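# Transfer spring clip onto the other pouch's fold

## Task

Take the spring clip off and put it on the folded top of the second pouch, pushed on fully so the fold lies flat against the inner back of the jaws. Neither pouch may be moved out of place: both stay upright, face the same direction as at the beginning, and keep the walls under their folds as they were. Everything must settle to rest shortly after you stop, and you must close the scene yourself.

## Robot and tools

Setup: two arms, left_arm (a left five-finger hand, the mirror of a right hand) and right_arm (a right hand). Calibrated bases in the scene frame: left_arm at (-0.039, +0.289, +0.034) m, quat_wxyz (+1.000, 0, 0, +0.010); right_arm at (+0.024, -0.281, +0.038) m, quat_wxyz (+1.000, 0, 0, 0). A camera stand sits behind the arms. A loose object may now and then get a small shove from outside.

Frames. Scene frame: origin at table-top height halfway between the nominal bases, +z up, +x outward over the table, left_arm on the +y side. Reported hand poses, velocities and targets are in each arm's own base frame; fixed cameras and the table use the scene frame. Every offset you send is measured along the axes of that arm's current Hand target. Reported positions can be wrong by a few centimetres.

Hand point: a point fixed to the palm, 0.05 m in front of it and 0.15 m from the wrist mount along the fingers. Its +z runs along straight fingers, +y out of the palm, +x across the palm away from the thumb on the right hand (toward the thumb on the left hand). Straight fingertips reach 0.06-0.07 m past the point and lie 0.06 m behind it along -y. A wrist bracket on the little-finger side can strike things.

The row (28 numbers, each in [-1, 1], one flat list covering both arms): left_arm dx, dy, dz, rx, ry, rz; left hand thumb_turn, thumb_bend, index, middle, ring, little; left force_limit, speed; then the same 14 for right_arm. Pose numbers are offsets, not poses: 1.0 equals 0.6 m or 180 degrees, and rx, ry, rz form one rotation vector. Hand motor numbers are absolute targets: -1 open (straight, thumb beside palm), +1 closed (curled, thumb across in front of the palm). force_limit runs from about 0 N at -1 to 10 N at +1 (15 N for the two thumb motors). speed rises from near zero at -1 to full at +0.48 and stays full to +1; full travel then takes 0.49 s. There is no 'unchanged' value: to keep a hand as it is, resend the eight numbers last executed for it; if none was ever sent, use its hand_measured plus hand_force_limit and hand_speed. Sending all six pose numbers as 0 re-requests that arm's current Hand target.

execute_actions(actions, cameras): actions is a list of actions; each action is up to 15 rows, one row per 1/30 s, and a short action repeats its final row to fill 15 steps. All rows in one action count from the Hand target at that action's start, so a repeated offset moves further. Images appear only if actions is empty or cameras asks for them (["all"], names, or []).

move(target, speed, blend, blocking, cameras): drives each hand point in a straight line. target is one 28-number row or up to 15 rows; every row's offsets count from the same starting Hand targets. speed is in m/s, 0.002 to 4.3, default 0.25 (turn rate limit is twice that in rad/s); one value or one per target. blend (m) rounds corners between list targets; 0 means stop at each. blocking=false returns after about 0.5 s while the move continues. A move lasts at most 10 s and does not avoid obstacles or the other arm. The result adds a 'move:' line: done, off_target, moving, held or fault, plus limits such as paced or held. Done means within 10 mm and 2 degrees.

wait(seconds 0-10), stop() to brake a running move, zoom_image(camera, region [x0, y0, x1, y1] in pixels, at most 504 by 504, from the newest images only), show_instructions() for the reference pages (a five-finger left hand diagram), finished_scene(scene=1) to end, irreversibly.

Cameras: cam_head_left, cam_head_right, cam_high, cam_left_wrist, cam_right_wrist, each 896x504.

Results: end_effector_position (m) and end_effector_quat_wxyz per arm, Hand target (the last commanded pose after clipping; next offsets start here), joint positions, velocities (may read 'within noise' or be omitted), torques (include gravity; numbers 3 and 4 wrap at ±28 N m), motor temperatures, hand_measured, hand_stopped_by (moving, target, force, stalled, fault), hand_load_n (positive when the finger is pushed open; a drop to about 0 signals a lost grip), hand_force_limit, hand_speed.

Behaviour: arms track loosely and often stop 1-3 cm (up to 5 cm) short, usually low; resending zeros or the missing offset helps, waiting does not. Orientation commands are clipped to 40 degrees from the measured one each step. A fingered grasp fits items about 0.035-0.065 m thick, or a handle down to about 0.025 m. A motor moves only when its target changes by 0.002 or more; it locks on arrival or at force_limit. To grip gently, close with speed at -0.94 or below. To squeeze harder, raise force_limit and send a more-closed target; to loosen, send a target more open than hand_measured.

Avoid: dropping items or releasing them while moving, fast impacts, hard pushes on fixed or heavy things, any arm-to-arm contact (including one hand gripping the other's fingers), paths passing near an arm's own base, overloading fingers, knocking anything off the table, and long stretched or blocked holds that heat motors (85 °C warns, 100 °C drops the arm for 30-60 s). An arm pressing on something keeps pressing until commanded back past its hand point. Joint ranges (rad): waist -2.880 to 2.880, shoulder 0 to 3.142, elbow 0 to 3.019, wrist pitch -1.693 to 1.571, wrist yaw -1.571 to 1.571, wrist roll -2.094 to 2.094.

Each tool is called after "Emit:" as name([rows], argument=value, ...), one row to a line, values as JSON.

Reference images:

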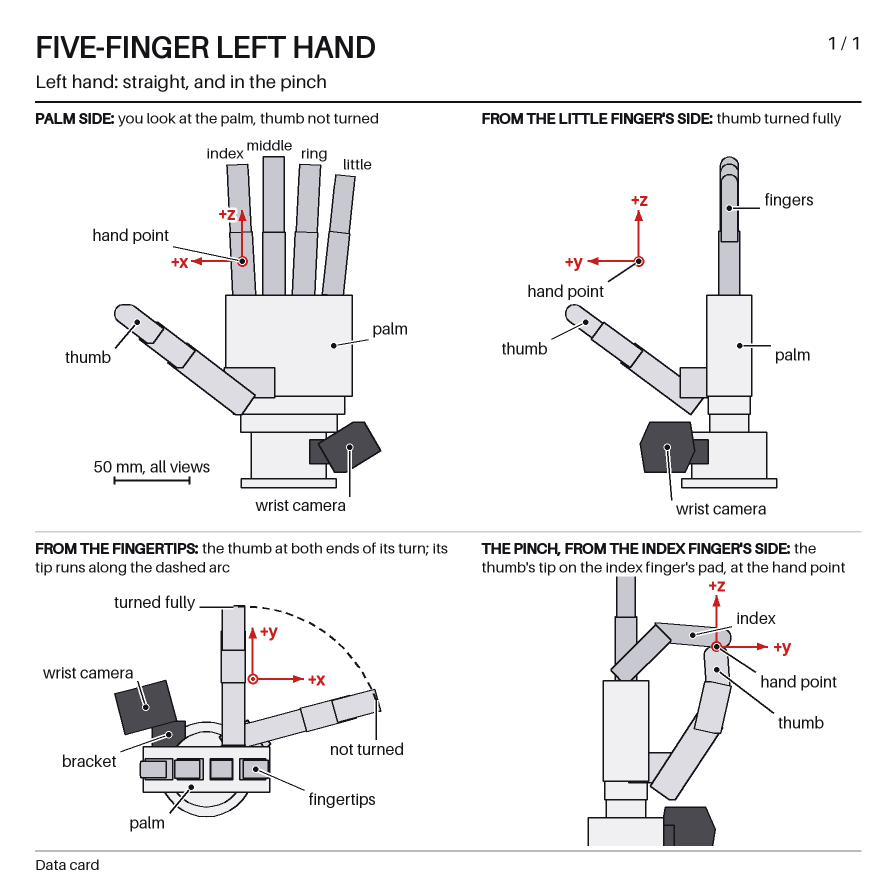

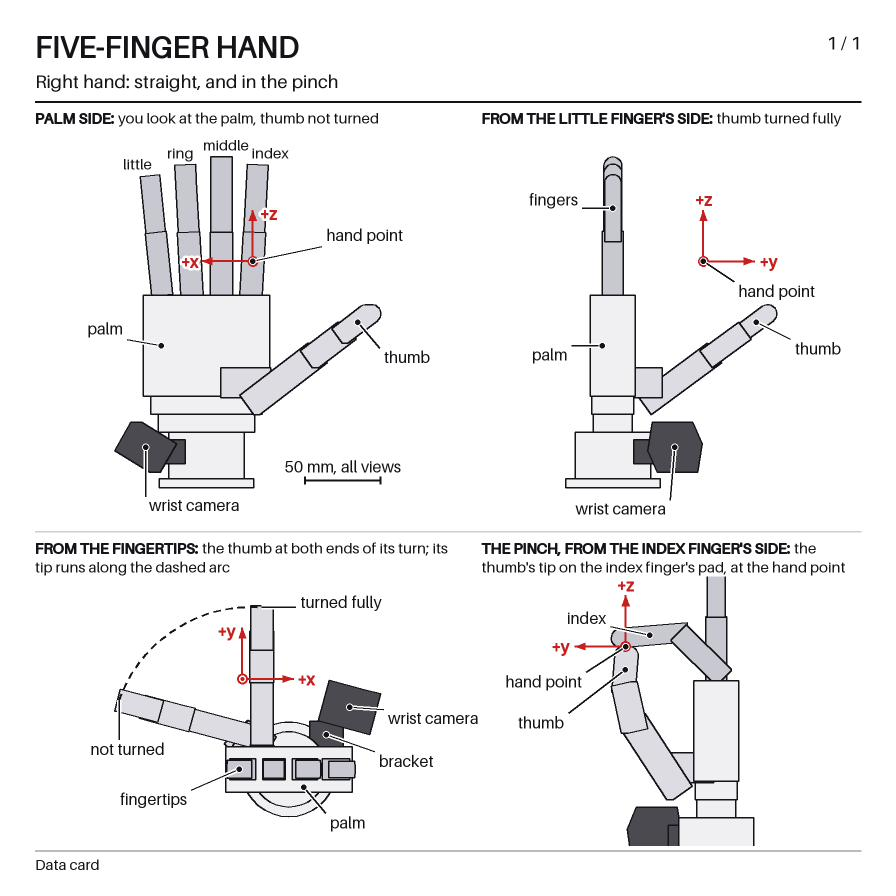

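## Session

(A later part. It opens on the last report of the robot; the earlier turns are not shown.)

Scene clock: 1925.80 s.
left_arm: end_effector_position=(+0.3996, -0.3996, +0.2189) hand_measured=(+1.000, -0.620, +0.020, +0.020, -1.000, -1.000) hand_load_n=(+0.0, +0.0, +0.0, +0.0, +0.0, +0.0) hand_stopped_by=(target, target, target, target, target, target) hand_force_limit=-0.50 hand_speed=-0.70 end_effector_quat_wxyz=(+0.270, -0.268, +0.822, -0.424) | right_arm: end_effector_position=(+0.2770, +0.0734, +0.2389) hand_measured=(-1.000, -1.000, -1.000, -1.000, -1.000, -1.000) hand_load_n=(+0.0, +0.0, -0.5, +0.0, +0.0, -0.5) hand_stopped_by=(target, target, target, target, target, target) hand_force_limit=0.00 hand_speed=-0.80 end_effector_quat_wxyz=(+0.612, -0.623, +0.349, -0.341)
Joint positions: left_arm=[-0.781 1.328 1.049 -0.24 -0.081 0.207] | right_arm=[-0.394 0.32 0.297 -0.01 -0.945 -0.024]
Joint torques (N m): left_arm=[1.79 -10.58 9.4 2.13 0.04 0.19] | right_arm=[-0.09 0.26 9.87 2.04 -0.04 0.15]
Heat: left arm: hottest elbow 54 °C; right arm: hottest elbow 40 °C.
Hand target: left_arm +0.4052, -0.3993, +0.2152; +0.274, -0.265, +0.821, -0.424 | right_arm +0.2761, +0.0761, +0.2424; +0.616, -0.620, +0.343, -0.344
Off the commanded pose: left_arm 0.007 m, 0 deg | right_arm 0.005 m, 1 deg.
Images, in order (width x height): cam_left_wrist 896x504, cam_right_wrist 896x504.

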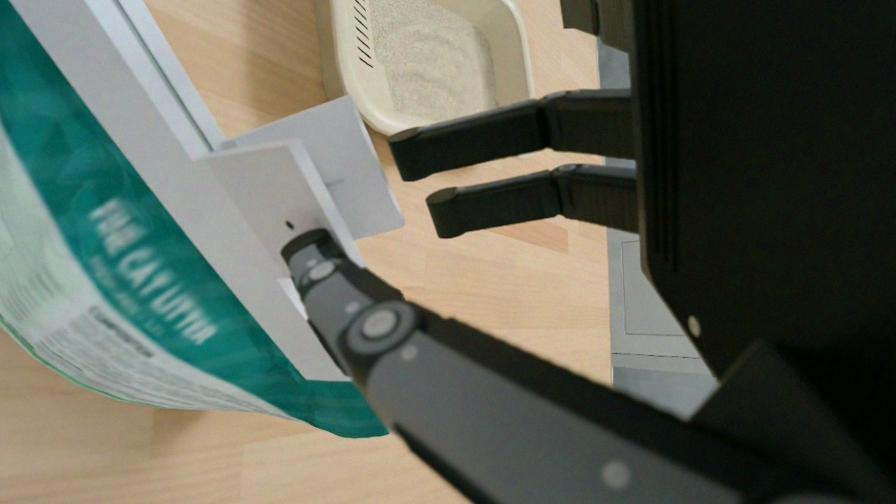

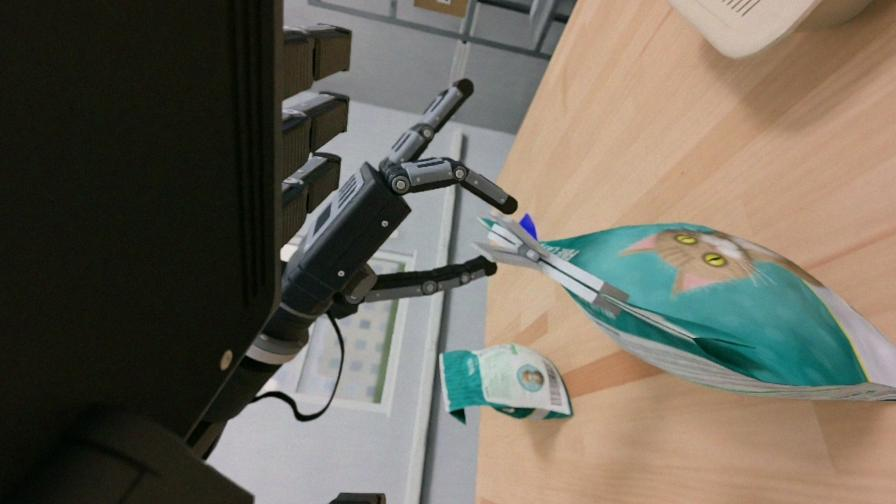

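Emit:
move([
  [0,0,0,0,0,0,1,-0.8,-0.25,-0.25,-1,-1,0.5,-0.7,0,0,0,0,0,0,-1,-1,-1,-1,-1,-1,0,-0.8],
  [-0.0567,-0.0561,-0.0326,-0.0556,0,0,1,-0.8,-0.25,-0.25,-1,-1,0.5,-0.7,0,0,0,0,0,0,-1,-1,-1,-1,-1,-1,0,-0.8],
  [-0.0006,-0.0022,-0.0013,-0.0556,0,0,1,-0.8,-0.25,-0.25,-1,-1,0.5,-0.7,0,0,0,0,0,0,-1,-1,-1,-1,-1,-1,0,-0.8],
], speed=0.1, cameras=[])

Emit:
execute_actions([
  [[0,0,0,0,0,0,1,-0.55,0.05,0.05,-1,-1,-0.5,-0.7,0,0,0,0,0,0,-1,-1,-1,-1,-1,-1,0,-0.8]],
], cameras=["cam_right_wrist","cam_left_wrist"])

Emit:
zoom_image(camera="cam_right_wrist", region=[430, 160, 590, 320])

Scene clock: 1954.10 s.
left_arm: end_effector_position=(+0.4035, -0.3943, +0.2187) hand_measured=(+1.000, -0.800, -0.250, -0.250, -1.000, -1.000) hand_load_n=(+0.0, +0.0, +0.0, +0.0, +0.0, +0.0) hand_stopped_by=(target, target, target, target, target, target) hand_force_limit=0.50 hand_speed=-0.70 end_effector_quat_wxyz=(+0.249, -0.285, +0.858, -0.346) | right_arm: end_effector_position=(+0.2770, +0.0734, +0.2389) hand_measured=(-1.000, -1.000, -1.000, -1.000, -1.000, -1.000) hand_load_n=(-0.5, +0.0, +0.0, +0.0, +0.0, +0.0) hand_stopped_by=(target, target, target, target, target, target) hand_force_limit=0.00 hand_speed=-0.80 end_effector_quat_wxyz=(+0.612, -0.623, +0.349, -0.341)
Joint positions: left_arm=[-0.783 1.4 1.205 -0.5 -0.12 0.203] | right_arm=[-0.394 0.32 0.297 -0.01 -0.945 -0.024]
Joint torques (N m): left_arm=[0.26 -12.51 9.59 1.88 -0.27 0.03] | right_arm=[-1.03 0.85 9.85 2.02 -0.04 0.15]
Heat: left arm: hottest elbow 54 °C; right arm: hottest elbow 40 °C.
Hand target: left_arm +0.4053, -0.3994, +0.2169; +0.250, -0.288, +0.855, -0.351 | right_arm +0.2761, +0.0761, +0.2424; +0.616, -0.620, +0.343, -0.344
Off the commanded pose: left_arm 0.006 m, 1 deg | right_arm 0.005 m, 1 deg.
move: done
No camera images: "cameras" was empty.

Scene clock: 1954.90 s.
left_arm: end_effector_position=(+0.4035, -0.3943, +0.2187) hand_measured=(+1.000, -0.576, +0.050, +0.050, -1.000, -1.000) hand_load_n=(+1.0, +5.5, +0.0, +5.0, -0.5, +0.0) hand_stopped_by=(target, force, target, force, target, target) hand_force_limit=-0.50 hand_speed=-0.70 end_effector_quat_wxyz=(+0.249, -0.286, +0.858, -0.346) | right_arm: end_effector_position=(+0.2770, +0.0734, +0.2389) hand_measured=(-1.000, -1.000, -1.000, -1.000, -1.000, -1.000) hand_load_n=(-0.5, +0.0, +0.0, +0.0, +0.0, +0.0) hand_stopped_by=(target, target, target, target, target, target) hand_force_limit=0.00 hand_speed=-0.80 end_effector_quat_wxyz=(+0.612, -0.623, +0.349, -0.341)
Joint positions: left_arm=[-0.783 1.4 1.205 -0.5 -0.12 0.202] | right_arm=[-0.394 0.32 0.297 -0.01 -0.945 -0.024]
Joint torques (N m): left_arm=[0.38 -12.28 9.47 1.81 -0.25 0] | right_arm=[-0.5 0.97 9.95 2.1 -0.02 0.2]
Heat: left arm: hottest elbow 54 °C; right arm: hottest elbow 40 °C.
Hand target: left_arm +0.4053, -0.3994, +0.2169; +0.250, -0.288, +0.855, -0.351 | right_arm +0.2761, +0.0761, +0.2424; +0.616, -0.620, +0.343, -0.344
Off the commanded pose: left_arm 0.006 m, 1 deg | right_arm 0.005 m, 1 deg.
Images, in order (width x height): cam_left_wrist 896x504, cam_right_wrist 896x504.

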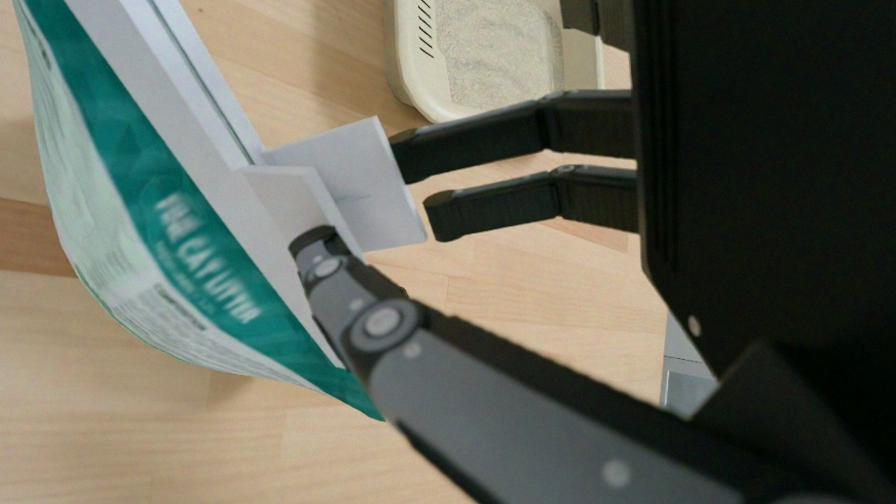

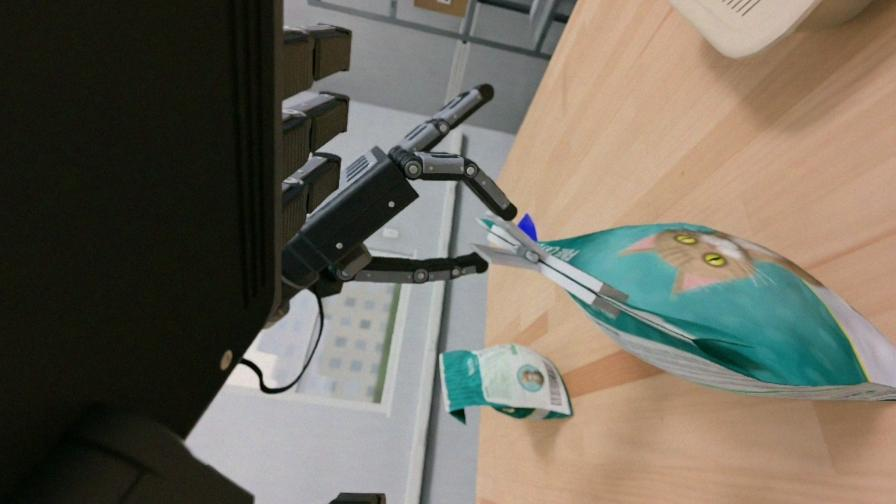

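Scaled by 3.150 from the camera's 896x504 image, which has a finer 1280x720 frame.

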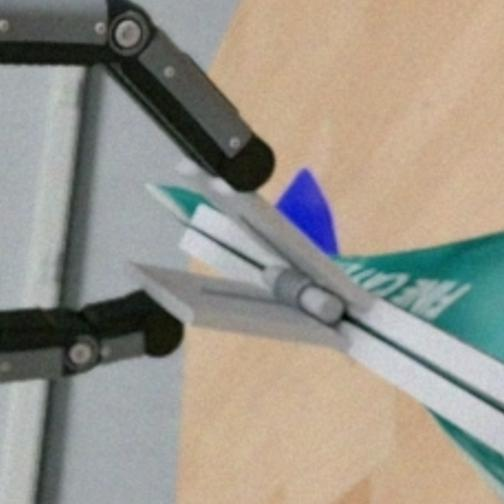

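Emit:
execute_actions([
  [[0,0,0,0,0,0,1,-0.35,0.25,0.2,-1,-1,0.9,-0.9,0,0,0,0,0,0,-1,-1,-1,-1,-1,-1,0,-0.8]],
], cameras=["cam_right_wrist","cam_left_wrist"])

Scene clock: 1975.83 s.
left_arm: end_effector_position=(+0.4035, -0.3943, +0.2187) hand_measured=(+1.000, -0.554, +0.250, +0.064, -1.000, -1.000) hand_load_n=(+2.0, +13.5, +0.0, +12.5, +0.0, +0.0) hand_stopped_by=(target, force, target, force, target, target) hand_force_limit=0.90 hand_speed=-0.90 end_effector_quat_wxyz=(+0.249, -0.286, +0.858, -0.346) | right_arm: end_effector_position=(+0.2770, +0.0734, +0.2389) hand_measured=(-1.000, -1.000, -1.000, -1.000, -1.000, -1.000) hand_load_n=(+0.0, +0.0, +0.0, +0.0, +0.0, +0.0) hand_stopped_by=(target, target, target, target, target, target) hand_force_limit=0.00 hand_speed=-0.80 end_effector_quat_wxyz=(+0.612, -0.623, +0.349, -0.341)
Joint positions: left_arm=[-0.783 1.4 1.205 -0.5 -0.12 0.202] | right_arm=[-0.394 0.32 0.297 -0.01 -0.945 -0.024]
Joint torques (N m): left_arm=[0.09 -12.45 9.54 1.96 -0.26 0.03] | right_arm=[-0.44 0.5 10.02 1.92 -0.02 0.2]
Heat: left arm: hottest elbow 52 °C; right arm: hottest elbow 40 °C.
Hand target: left_arm +0.4053, -0.3994, +0.2171; +0.250, -0.288, +0.855, -0.351 | right_arm +0.2761, +0.0761, +0.2424; +0.616, -0.620, +0.343, -0.344
Off the commanded pose: left_arm 0.006 m, 1 deg | right_arm 0.005 m, 1 deg.
Images, in order (width x height): cam_left_wrist 896x504, cam_right_wrist 896x504.

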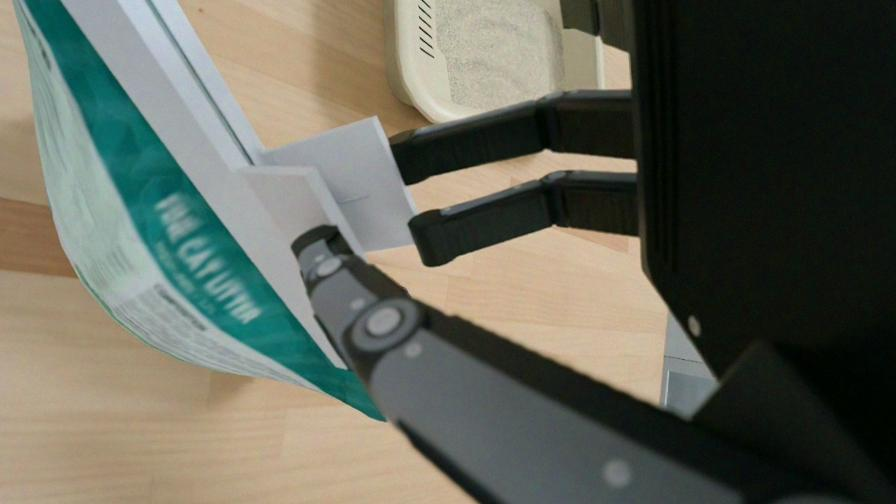

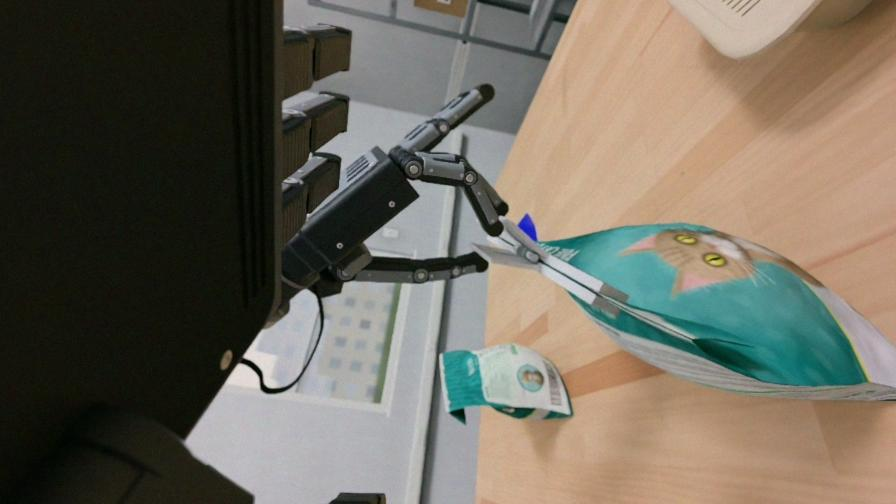

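Emit:
zoom_image(camera="cam_right_wrist", region=[430, 160, 590, 320])

Emit:
zoom_image(camera="cam_left_wrist", region=[220, 60, 480, 300])

Scaled by 3.150 from the camera's 896x504 image, which has a finer 1280x720 frame.

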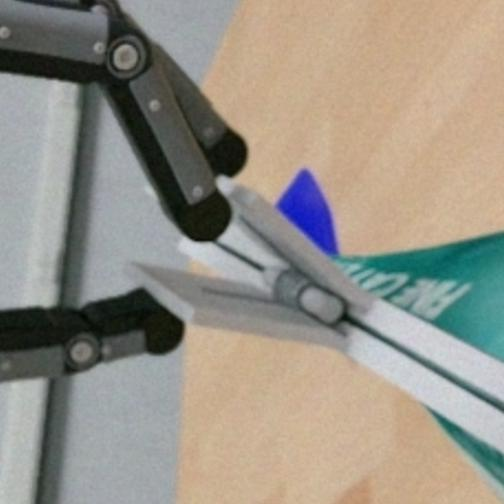

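Scaled by 1.938 from the camera's 896x504 image, which has a finer 1280x720 frame.

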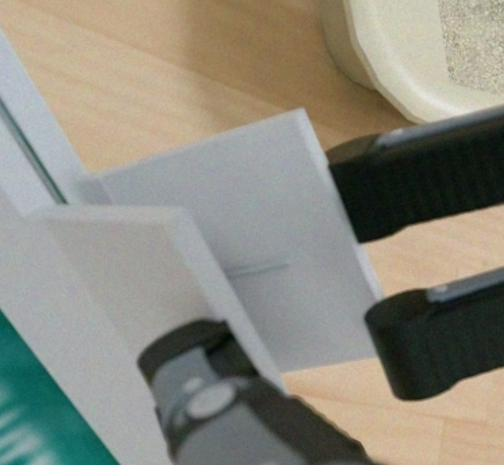

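Emit:
zoom_image(camera="cam_right_wrist", region=[480, 200, 640, 330])

Scaled by 3.150 from the camera's 896x504 image, which has a finer 1280x720 frame.

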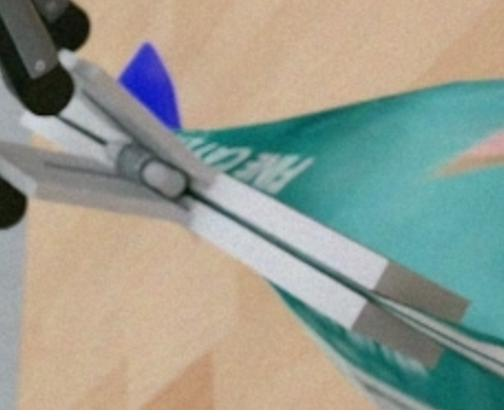

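Emit:
zoom_image(camera="cam_right_wrist", region=[460, 190, 560, 290])

Scaled by 5.040 from the camera's 896x504 image, which has a finer 1280x720 frame.

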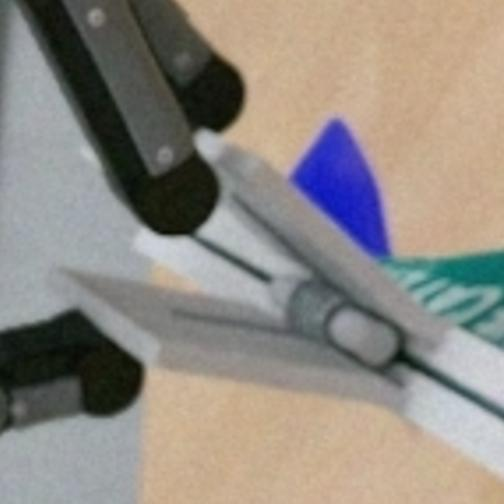

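Emit:
execute_actions([
  [[0,0,0,0,0,0,1,-0.75,-0.05,-0.1,-1,-1,0.9,-0.6,0,0,0,0,0,0,-1,-1,-1,-1,-1,-1,0,-0.8]],
], cameras=["cam_right_wrist"])

Emit:
zoom_image(camera="cam_right_wrist", region=[460, 190, 560, 290])

Scene clock: 2045.50 s.
left_arm: end_effector_position=(+0.4036, -0.3944, +0.2188) hand_measured=(+1.000, -0.750, -0.050, -0.100, -1.000, -1.000) hand_load_n=(+0.0, +0.0, +0.0, +0.0, +0.0, +0.0) hand_stopped_by=(target, target, target, target, target, target) hand_force_limit=0.90 hand_speed=-0.60 end_effector_quat_wxyz=(+0.249, -0.286, +0.858, -0.347) | right_arm: end_effector_position=(+0.2770, +0.0734, +0.2389) hand_measured=(-1.000, -1.000, -1.000, -1.000, -1.000, -1.000) hand_load_n=(-0.5, +0.0, +0.0, +0.0, -0.5, +0.0) hand_stopped_by=(target, target, target, target, target, target) hand_force_limit=0.00 hand_speed=-0.80 end_effector_quat_wxyz=(+0.612, -0.623, +0.349, -0.341)
Joint positions: left_arm=[-0.783 1.4 1.205 -0.499 -0.12 0.202] | right_arm=[-0.394 0.32 0.297 -0.01 -0.945 -0.024]
Joint torques (N m): left_arm=[0.56 -12.28 9.62 1.72 -0.3 0.02] | right_arm=[-0.32 1.08 9.95 1.98 -0.04 0.21]
Heat: left arm: hottest elbow 51 °C; right arm: hottest elbow 40 °C.
Hand target: left_arm +0.4053, -0.3994, +0.2171; +0.250, -0.288, +0.855, -0.351 | right_arm +0.2761, +0.0761, +0.2424; +0.616, -0.620, +0.343, -0.344
Off the commanded pose: left_arm 0.006 m, 1 deg | right_arm 0.005 m, 1 deg.
Images, in order (width x height): cam_right_wrist 896x504.

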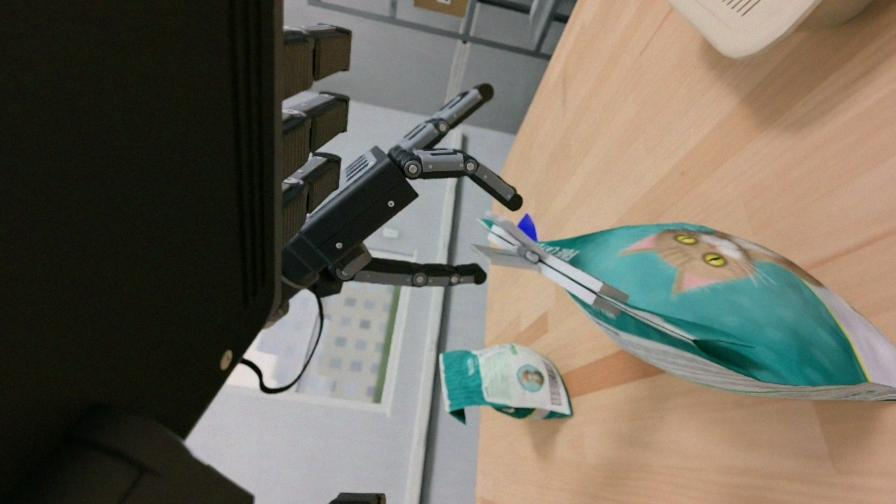

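Scaled by 5.040 from the camera's 896x504 image, which has a finer 1280x720 frame.

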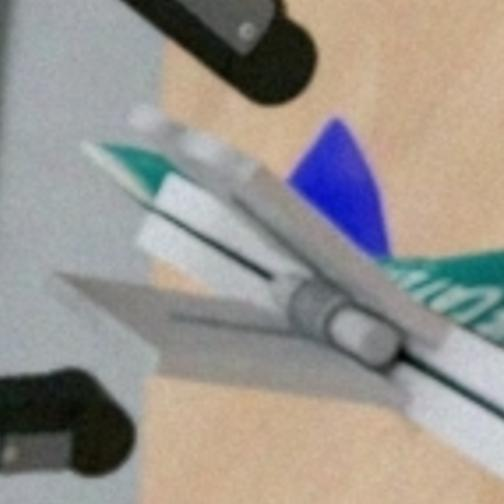

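Emit:
move([
  [-0.015,-0.0496,-0.0419,0,0,0,1,-0.8,-0.1,-0.1,-1,-1,0.9,-0.6,0,0,0,0,0,0,-1,-1,-1,-1,-1,-1,0,-0.8],
  [0.0015,0.005,0.0042,0,0,0,1,-0.8,-0.1,-0.1,-1,-1,0.9,-0.6,0,0,0,0,0,0,-1,-1,-1,-1,-1,-1,0,-0.8],
], speed=0.1, cameras=["cam_right_wrist","cam_left_wrist"])

Emit:
zoom_image(camera="cam_right_wrist", region=[460, 190, 560, 290])

Scene clock: 2146.53 s.
left_arm: end_effector_position=(+0.4035, -0.3943, +0.2159) hand_measured=(+1.000, -0.800, -0.100, -0.100, -1.000, -1.000) hand_load_n=(+0.0, +0.0, -0.5, +0.0, -0.5, +0.0) hand_stopped_by=(target, target, target, target, target, target) hand_force_limit=0.90 hand_speed=-0.60 end_effector_quat_wxyz=(+0.250, -0.286, +0.858, -0.347) | right_arm: end_effector_position=(+0.2770, +0.0734, +0.2389) hand_measured=(-1.000, -1.000, -1.000, -1.000, -1.000, -1.000) hand_load_n=(+0.0, +0.0, +0.0, +0.0, +0.0, +0.0) hand_stopped_by=(target, target, target, target, target, target) hand_force_limit=0.00 hand_speed=-0.80 end_effector_quat_wxyz=(+0.612, -0.623, +0.349, -0.341)
Joint positions: left_arm=[-0.783 1.401 1.197 -0.489 -0.12 0.202] | right_arm=[-0.394 0.32 0.297 -0.01 -0.945 -0.024]
Joint torques (N m): left_arm=[0.91 -11.69 9.42 1.83 -0.24 -0.01] | right_arm=[-1.38 0.79 9.92 2.09 -0.03 0.17]
Heat: left arm: hottest elbow 52 °C; right arm: hottest elbow 40 °C.
Hand target: left_arm +0.4052, -0.3993, +0.2129; +0.250, -0.288, +0.855, -0.351 | right_arm +0.2761, +0.0761, +0.2424; +0.616, -0.620, +0.343, -0.344
Off the commanded pose: left_arm 0.006 m, 1 deg | right_arm 0.005 m, 1 deg.
move: done
Images, in order (width x height): cam_left_wrist 896x504, cam_right_wrist 896x504.

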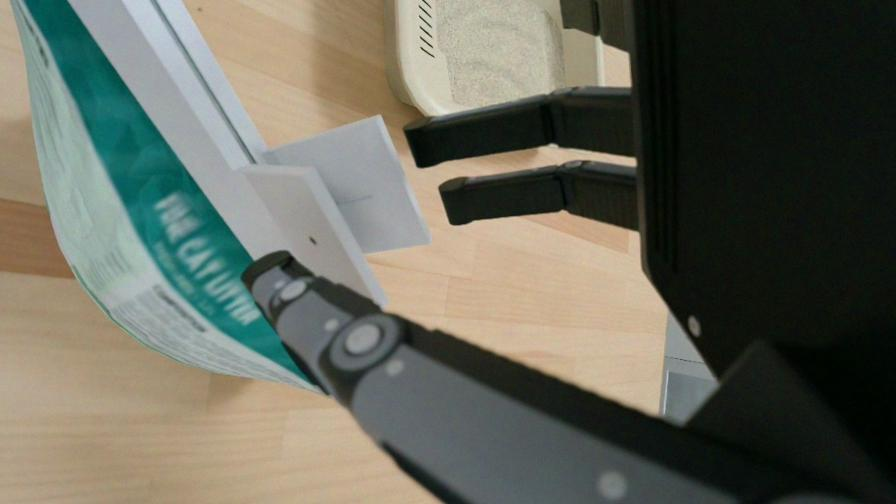

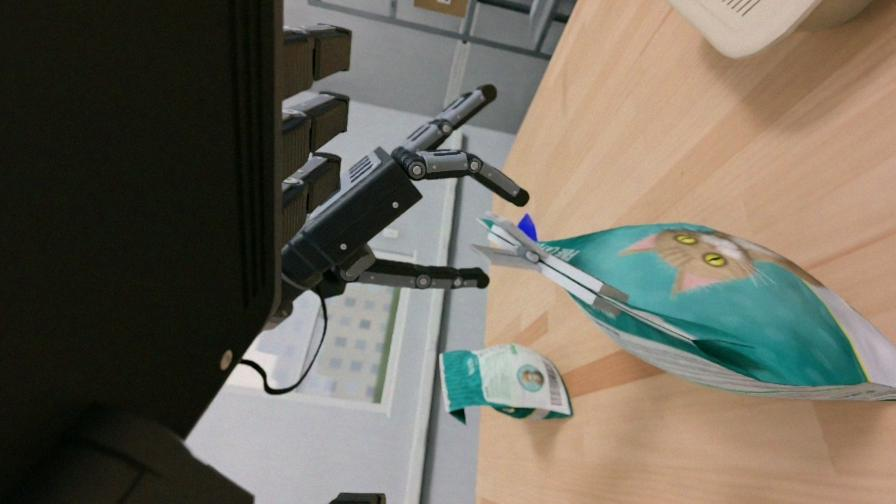

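Scaled by 5.040 from the camera's 896x504 image, which has a finer 1280x720 frame.

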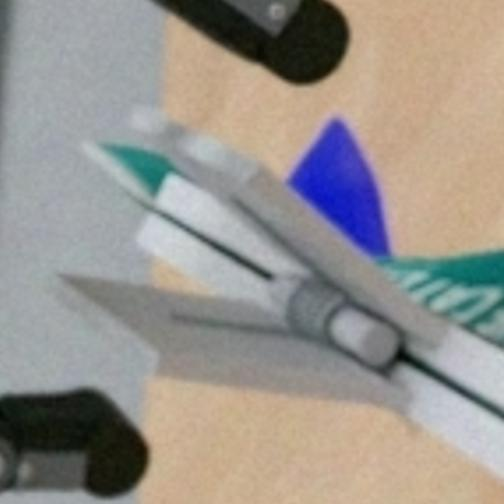

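Emit:
execute_actions([
  [[0,0,0,0,0,0,1,-0.6,0.03,0.0,-1,-1,-0.7,-0.9,0,0,0,0,0,0,-1,-1,-1,-1,-1,-1,0,-0.8]],
  [[0,0,0,0,0,0,1,-0.5,0.08,0.05,-1,-1,-0.5,-0.9,0,0,0,0,0,0,-1,-1,-1,-1,-1,-1,0,-0.8]],
], cameras=["cam_right_wrist","cam_left_wrist"])

Emit:
zoom_image(camera="cam_right_wrist", region=[460, 190, 560, 290])

Scene clock: 2154.00 s.
left_arm: end_effector_position=(+0.4035, -0.3944, +0.2159) hand_measured=(+1.000, -0.590, +0.080, +0.050, -1.000, -1.000) hand_load_n=(+0.0, +4.0, +2.5, +1.0, +0.0, +0.0) hand_stopped_by=(target, force, target, target, target, target) hand_force_limit=-0.50 hand_speed=-0.90 end_effector_quat_wxyz=(+0.249, -0.286, +0.857, -0.348) | right_arm: end_effector_position=(+0.2770, +0.0734, +0.2389) hand_measured=(-1.000, -1.000, -1.000, -1.000, -1.000, -1.000) hand_load_n=(+0.0, +0.0, +0.0, +0.0, +0.0, +0.0) hand_stopped_by=(target, target, target, target, target, target) hand_force_limit=0.00 hand_speed=-0.80 end_effector_quat_wxyz=(+0.612, -0.623, +0.349, -0.341)
Joint positions: left_arm=[-0.783 1.401 1.197 -0.489 -0.12 0.201] | right_arm=[-0.394 0.32 0.297 -0.01 -0.945 -0.024]
Joint torques (N m): left_arm=[0.44 -12.34 9.5 2 -0.26 0.02] | right_arm=[-0.73 0.79 9.83 2.17 -0.01 0.2]
Heat: left arm: hottest elbow 52 °C; right arm: hottest elbow 40 °C.
Hand target: left_arm +0.4052, -0.3993, +0.2129; +0.250, -0.288, +0.855, -0.351 | right_arm +0.2761, +0.0761, +0.2424; +0.616, -0.620, +0.343, -0.344
Off the commanded pose: left_arm 0.006 m, 1 deg | right_arm 0.005 m, 1 deg.
Images, in order (width x height): cam_left_wrist 896x504, cam_right_wrist 896x504.

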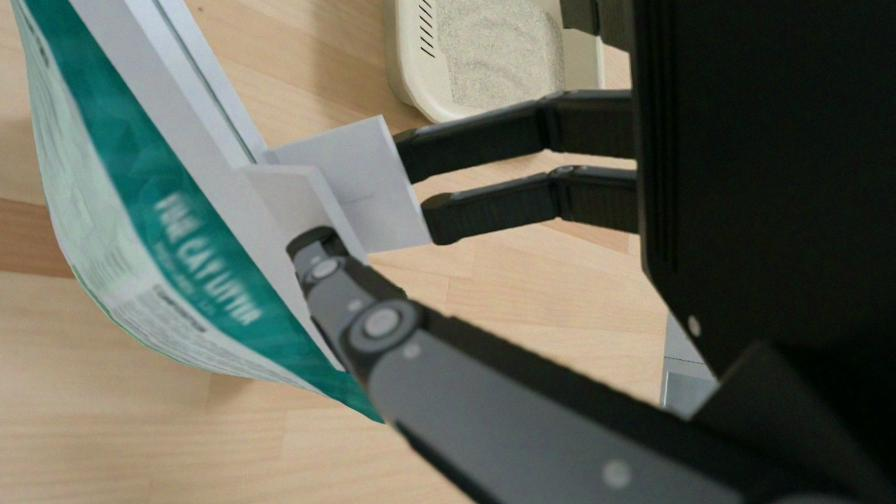

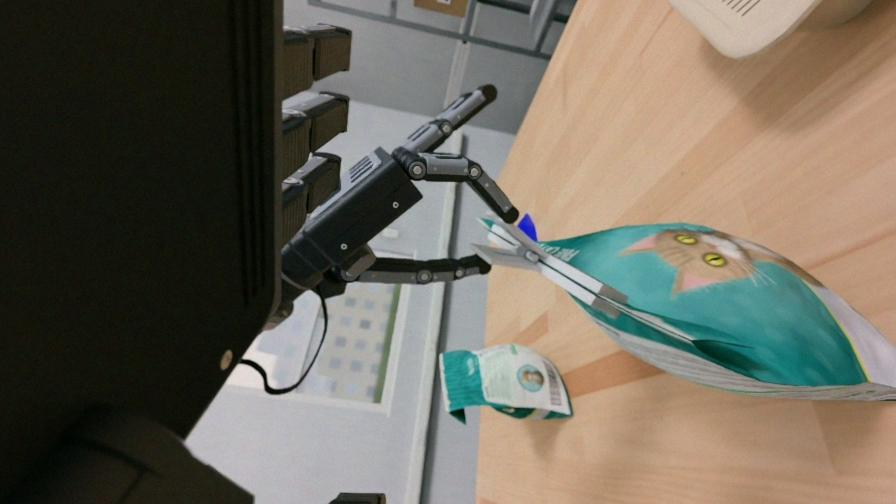

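Scaled by 5.040 from the camera's 896x504 image, which has a finer 1280x720 frame.

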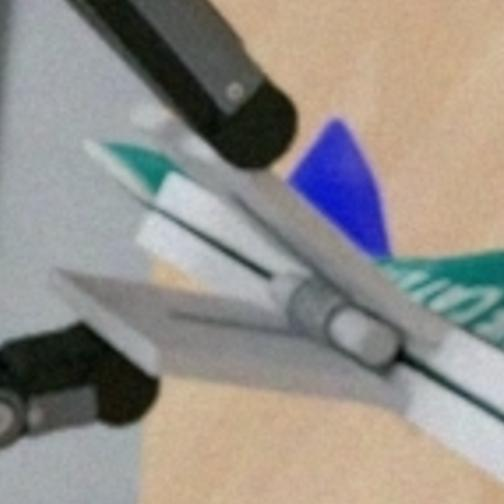

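Emit:
execute_actions([
  [[0,0,0,0,0,0,1,-0.2,0.35,0.33,-1,-1,1.0,-0.8,0,0,0,0,0,0,-1,-1,-1,-1,-1,-1,0,-0.8]],
], cameras=["cam_right_wrist","cam_left_wrist"])

Emit:
zoom_image(camera="cam_right_wrist", region=[460, 190, 560, 290])

Scene clock: 2161.67 s.
left_arm: end_effector_position=(+0.4035, -0.3948, +0.2162) hand_measured=(+1.000, -0.582, +0.150, +0.100, -1.000, -1.000) hand_load_n=(-2.5, +24.5, +13.5, +10.5, +0.0, +0.0) hand_stopped_by=(target, force, force, force, target, target) hand_force_limit=1.00 hand_speed=-0.80 end_effector_quat_wxyz=(+0.249, -0.288, +0.857, -0.349) | right_arm: end_effector_position=(+0.2770, +0.0734, +0.2389) hand_measured=(-1.000, -1.000, -1.000, -1.000, -1.000, -1.000) hand_load_n=(-0.5, +0.0, +0.0, +0.0, +0.0, +0.0) hand_stopped_by=(target, target, target, target, target, target) hand_force_limit=0.00 hand_speed=-0.80 end_effector_quat_wxyz=(+0.612, -0.623, +0.349, -0.341)
Joint positions: left_arm=[-0.783 1.401 1.197 -0.488 -0.12 0.196] | right_arm=[-0.394 0.32 0.297 -0.01 -0.945 -0.024]
Joint torques (N m): left_arm=[0.38 -12.04 9.55 1.85 -0.28 0.08] | right_arm=[-0.91 0.38 9.88 2.14 -0.01 0.19]
Heat: left arm: hottest elbow 53 °C; right arm: hottest elbow 40 °C.
Hand target: left_arm +0.4052, -0.3994, +0.2129; +0.250, -0.288, +0.855, -0.351 | right_arm +0.2761, +0.0761, +0.2424; +0.616, -0.620, +0.343, -0.344
Off the commanded pose: left_arm 0.006 m, 0 deg | right_arm 0.005 m, 1 deg.
Images, in order (width x height): cam_left_wrist 896x504, cam_right_wrist 896x504.

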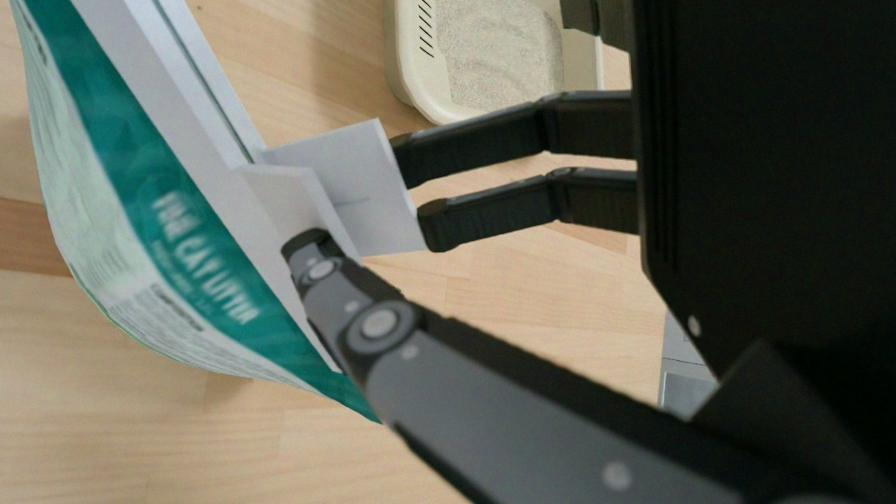

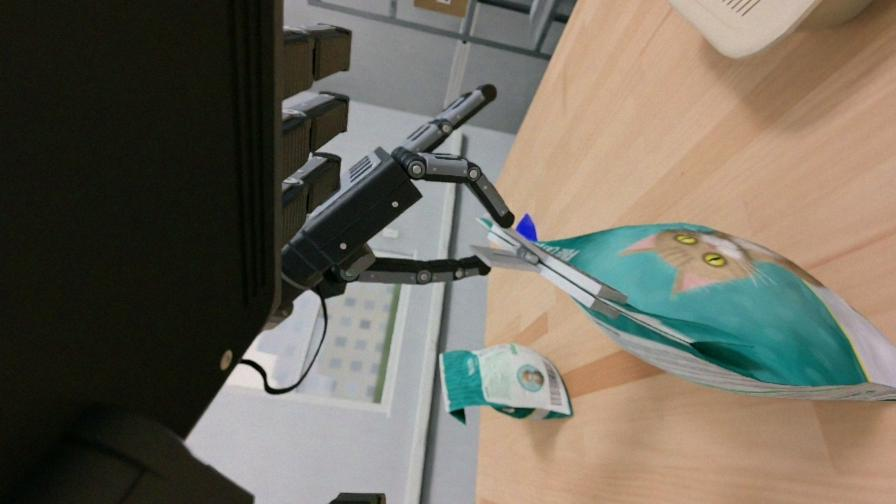

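Scaled by 5.040 from the camera's 896x504 image, which has a finer 1280x720 frame.

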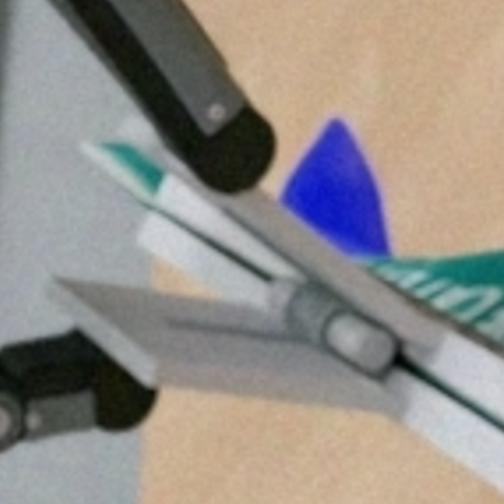

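Emit:
zoom_image(camera="cam_right_wrist", region=[540, 235, 650, 345])

Scaled by 4.582 from the camera's 896x504 image, which has a finer 1280x720 frame.

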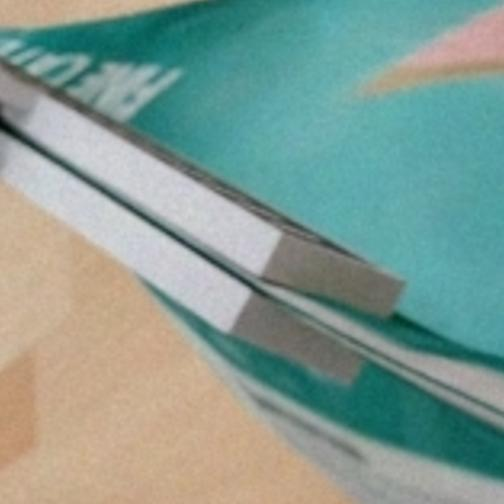

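Emit:
zoom_image(camera="cam_right_wrist", region=[580, 270, 640, 330])

Scaled by 8.400 from the camera's 896x504 image, which has a finer 1280x720 frame.

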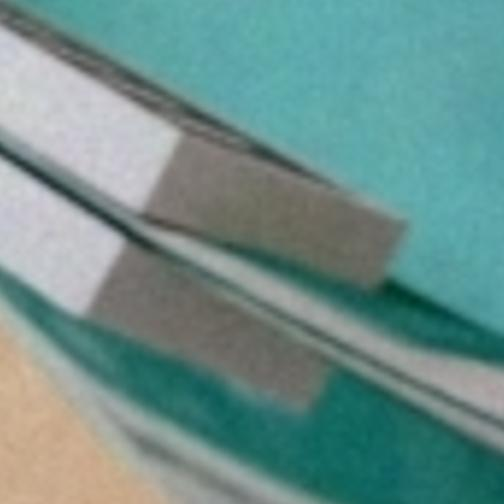

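Emit:
move(target=[0,-0.0291,-0.0162,0,0,0,1,-0.2,0.35,0.33,-1,-1,1.0,-0.8,0,0,0,0,0,0,-1,-1,-1,-1,-1,-1,0,-0.8], speed=0.05, cameras=["cam_right_wrist","cam_left_wrist"])

Emit:
zoom_image(camera="cam_right_wrist", region=[460, 190, 640, 370])

Scene clock: 2217.40 s.
left_arm: end_effector_position=(+0.4014, -0.3939, +0.2162) hand_measured=(+1.000, -0.582, +0.150, +0.100, -1.000, -1.000) hand_load_n=(-3.0, +25.5, +13.0, +10.5, +0.0, +0.0) hand_stopped_by=(target, force, force, force, target, target) hand_force_limit=1.00 hand_speed=-0.80 end_effector_quat_wxyz=(+0.248, -0.290, +0.858, -0.343) | right_arm: end_effector_position=(+0.2770, +0.0734, +0.2389) hand_measured=(-1.000, -1.000, -1.000, -1.000, -1.000, -1.000) hand_load_n=(+0.0, +0.0, +0.0, +0.0, +0.0, +0.0) hand_stopped_by=(target, target, target, target, target, target) hand_force_limit=0.00 hand_speed=-0.80 end_effector_quat_wxyz=(+0.612, -0.623, +0.349, -0.341)
Joint positions: left_arm=[-0.786 1.401 1.202 -0.504 -0.128 0.192] | right_arm=[-0.394 0.32 0.297 -0.01 -0.945 -0.024]
Joint torques (N m): left_arm=[0.09 -12.57 13.3 0.58 -0.26 0.06] | right_arm=[-0.73 0.32 9.88 2.14 0 0.18]
Heat: left arm: hottest elbow 54 °C; right arm: hottest elbow 40 °C.
Hand target: left_arm +0.4046, -0.4053, +0.2321; +0.250, -0.288, +0.855, -0.351 | right_arm +0.2761, +0.0761, +0.2424; +0.616, -0.620, +0.343, -0.344
Off the commanded pose: left_arm 0.020 m, 1 deg | right_arm 0.005 m, 1 deg.
move: off_target (left_arm)
Images, in order (width x height): cam_left_wrist 896x504, cam_right_wrist 896x504.

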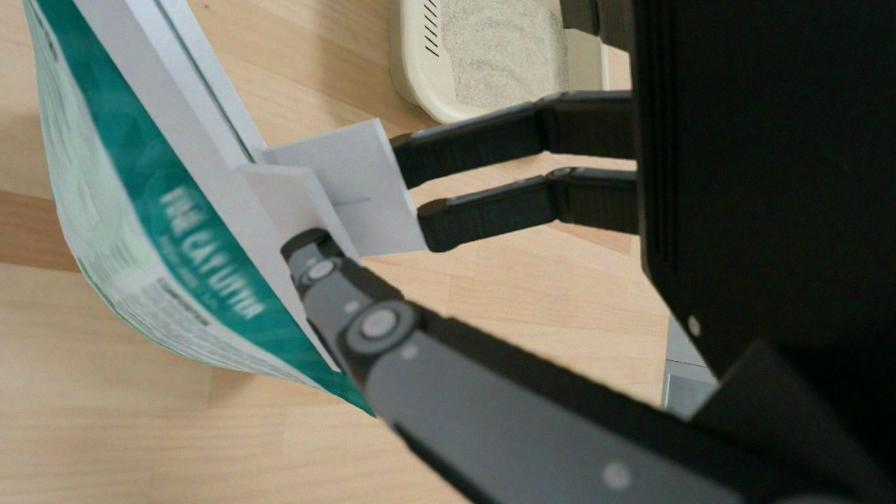

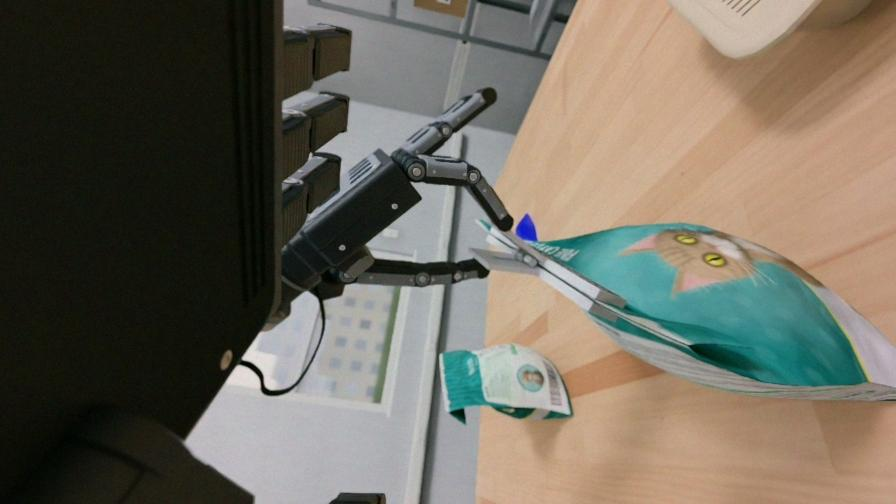

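Scaled by 2.800 from the camera's 896x504 image, which has a finer 1280x720 frame.

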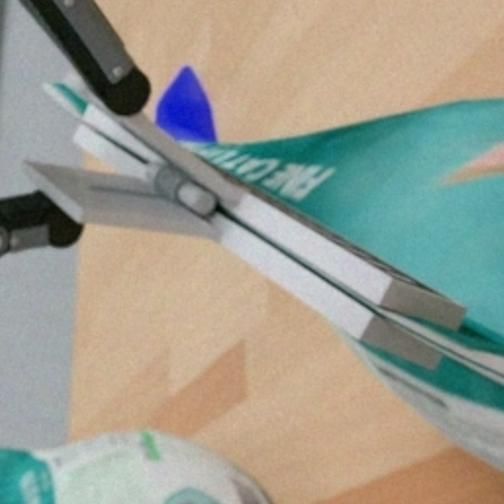

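Emit:
move(target=[0,-0.0218,-0.0121,0,0,0,1,-0.2,0.35,0.33,-1,-1,1.0,-0.8,0,0,0,0,0,0,-1,-1,-1,-1,-1,-1,0,-0.8], speed=0.05, cameras=["cam_right_wrist","cam_left_wrist"])

Emit:
zoom_image(camera="cam_right_wrist", region=[460, 190, 640, 370])

Scene clock: 2228.27 s.
left_arm: end_effector_position=(+0.3993, -0.3934, +0.2178) hand_measured=(+1.000, -0.582, +0.150, +0.100, -1.000, -1.000) hand_load_n=(-2.0, +26.5, +13.0, +9.5, +0.0, +0.0) hand_stopped_by=(target, force, force, force, target, target) hand_force_limit=1.00 hand_speed=-0.80 end_effector_quat_wxyz=(+0.244, -0.292, +0.863, -0.332) | right_arm: end_effector_position=(+0.2770, +0.0734, +0.2389) hand_measured=(-1.000, -1.000, -1.000, -1.000, -1.000, -1.000) hand_load_n=(+0.0, +0.0, +0.0, +0.0, +0.0, +0.0) hand_stopped_by=(target, target, target, target, target, target) hand_force_limit=0.00 hand_speed=-0.80 end_effector_quat_wxyz=(+0.612, -0.623, +0.349, -0.341)
Joint positions: left_arm=[-0.79 1.409 1.226 -0.547 -0.135 0.189] | right_arm=[-0.394 0.32 0.297 -0.01 -0.945 -0.024]
Joint torques (N m): left_arm=[0.32 -12.92 14.46 0.87 -0.2 0.03] | right_arm=[-0.5 0.26 9.8 2.19 -0.03 0.18]
Motor temperatures (°C): left_arm=[26 37 58 30 27 29] | right_arm=[28 26 40 25 28 27]
Heat: left arm: hottest elbow 58 °C; right arm: hottest elbow 40 °C.
Hand target: left_arm +0.4042, -0.4095, +0.2463; +0.250, -0.288, +0.855, -0.351 | right_arm +0.2761, +0.0761, +0.2424; +0.616, -0.620, +0.343, -0.344
Off the commanded pose: left_arm 0.033 m, 3 deg | right_arm 0.005 m, 1 deg.
move: off_target (left_arm)
Images, in order (width x height): cam_left_wrist 896x504, cam_right_wrist 896x504.

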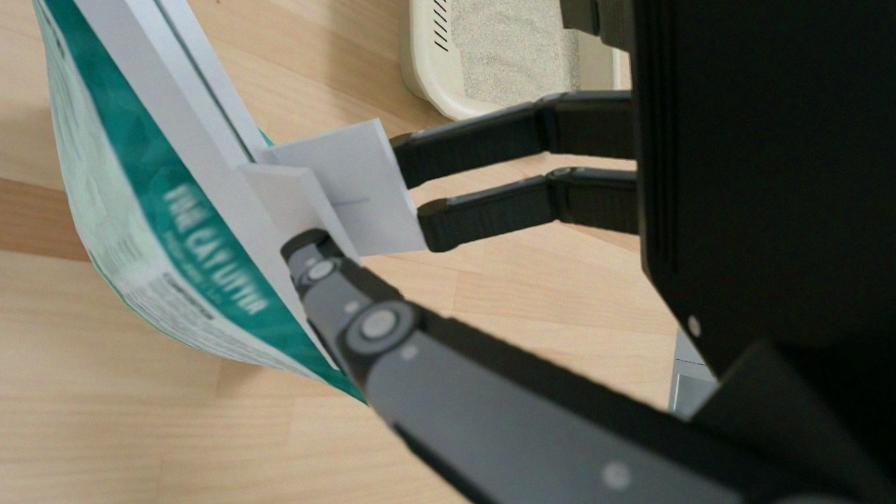

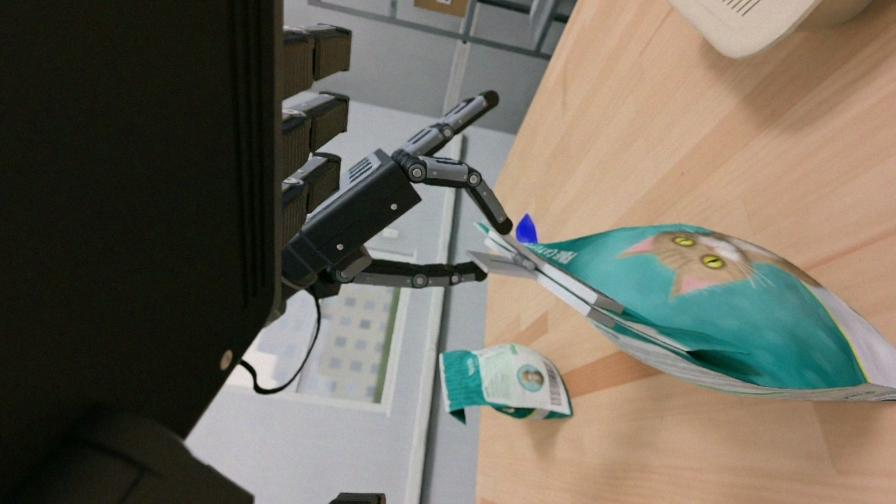

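Scaled by 2.800 from the camera's 896x504 image, which has a finer 1280x720 frame.

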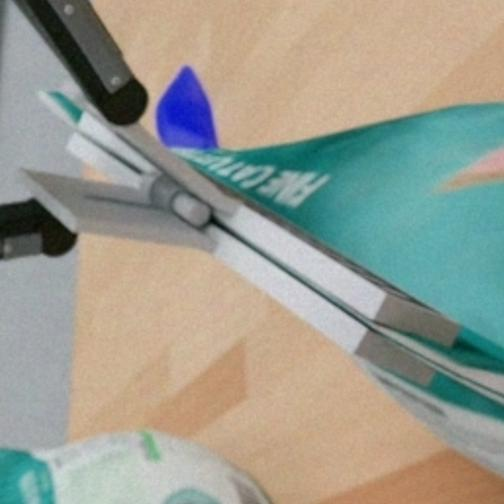

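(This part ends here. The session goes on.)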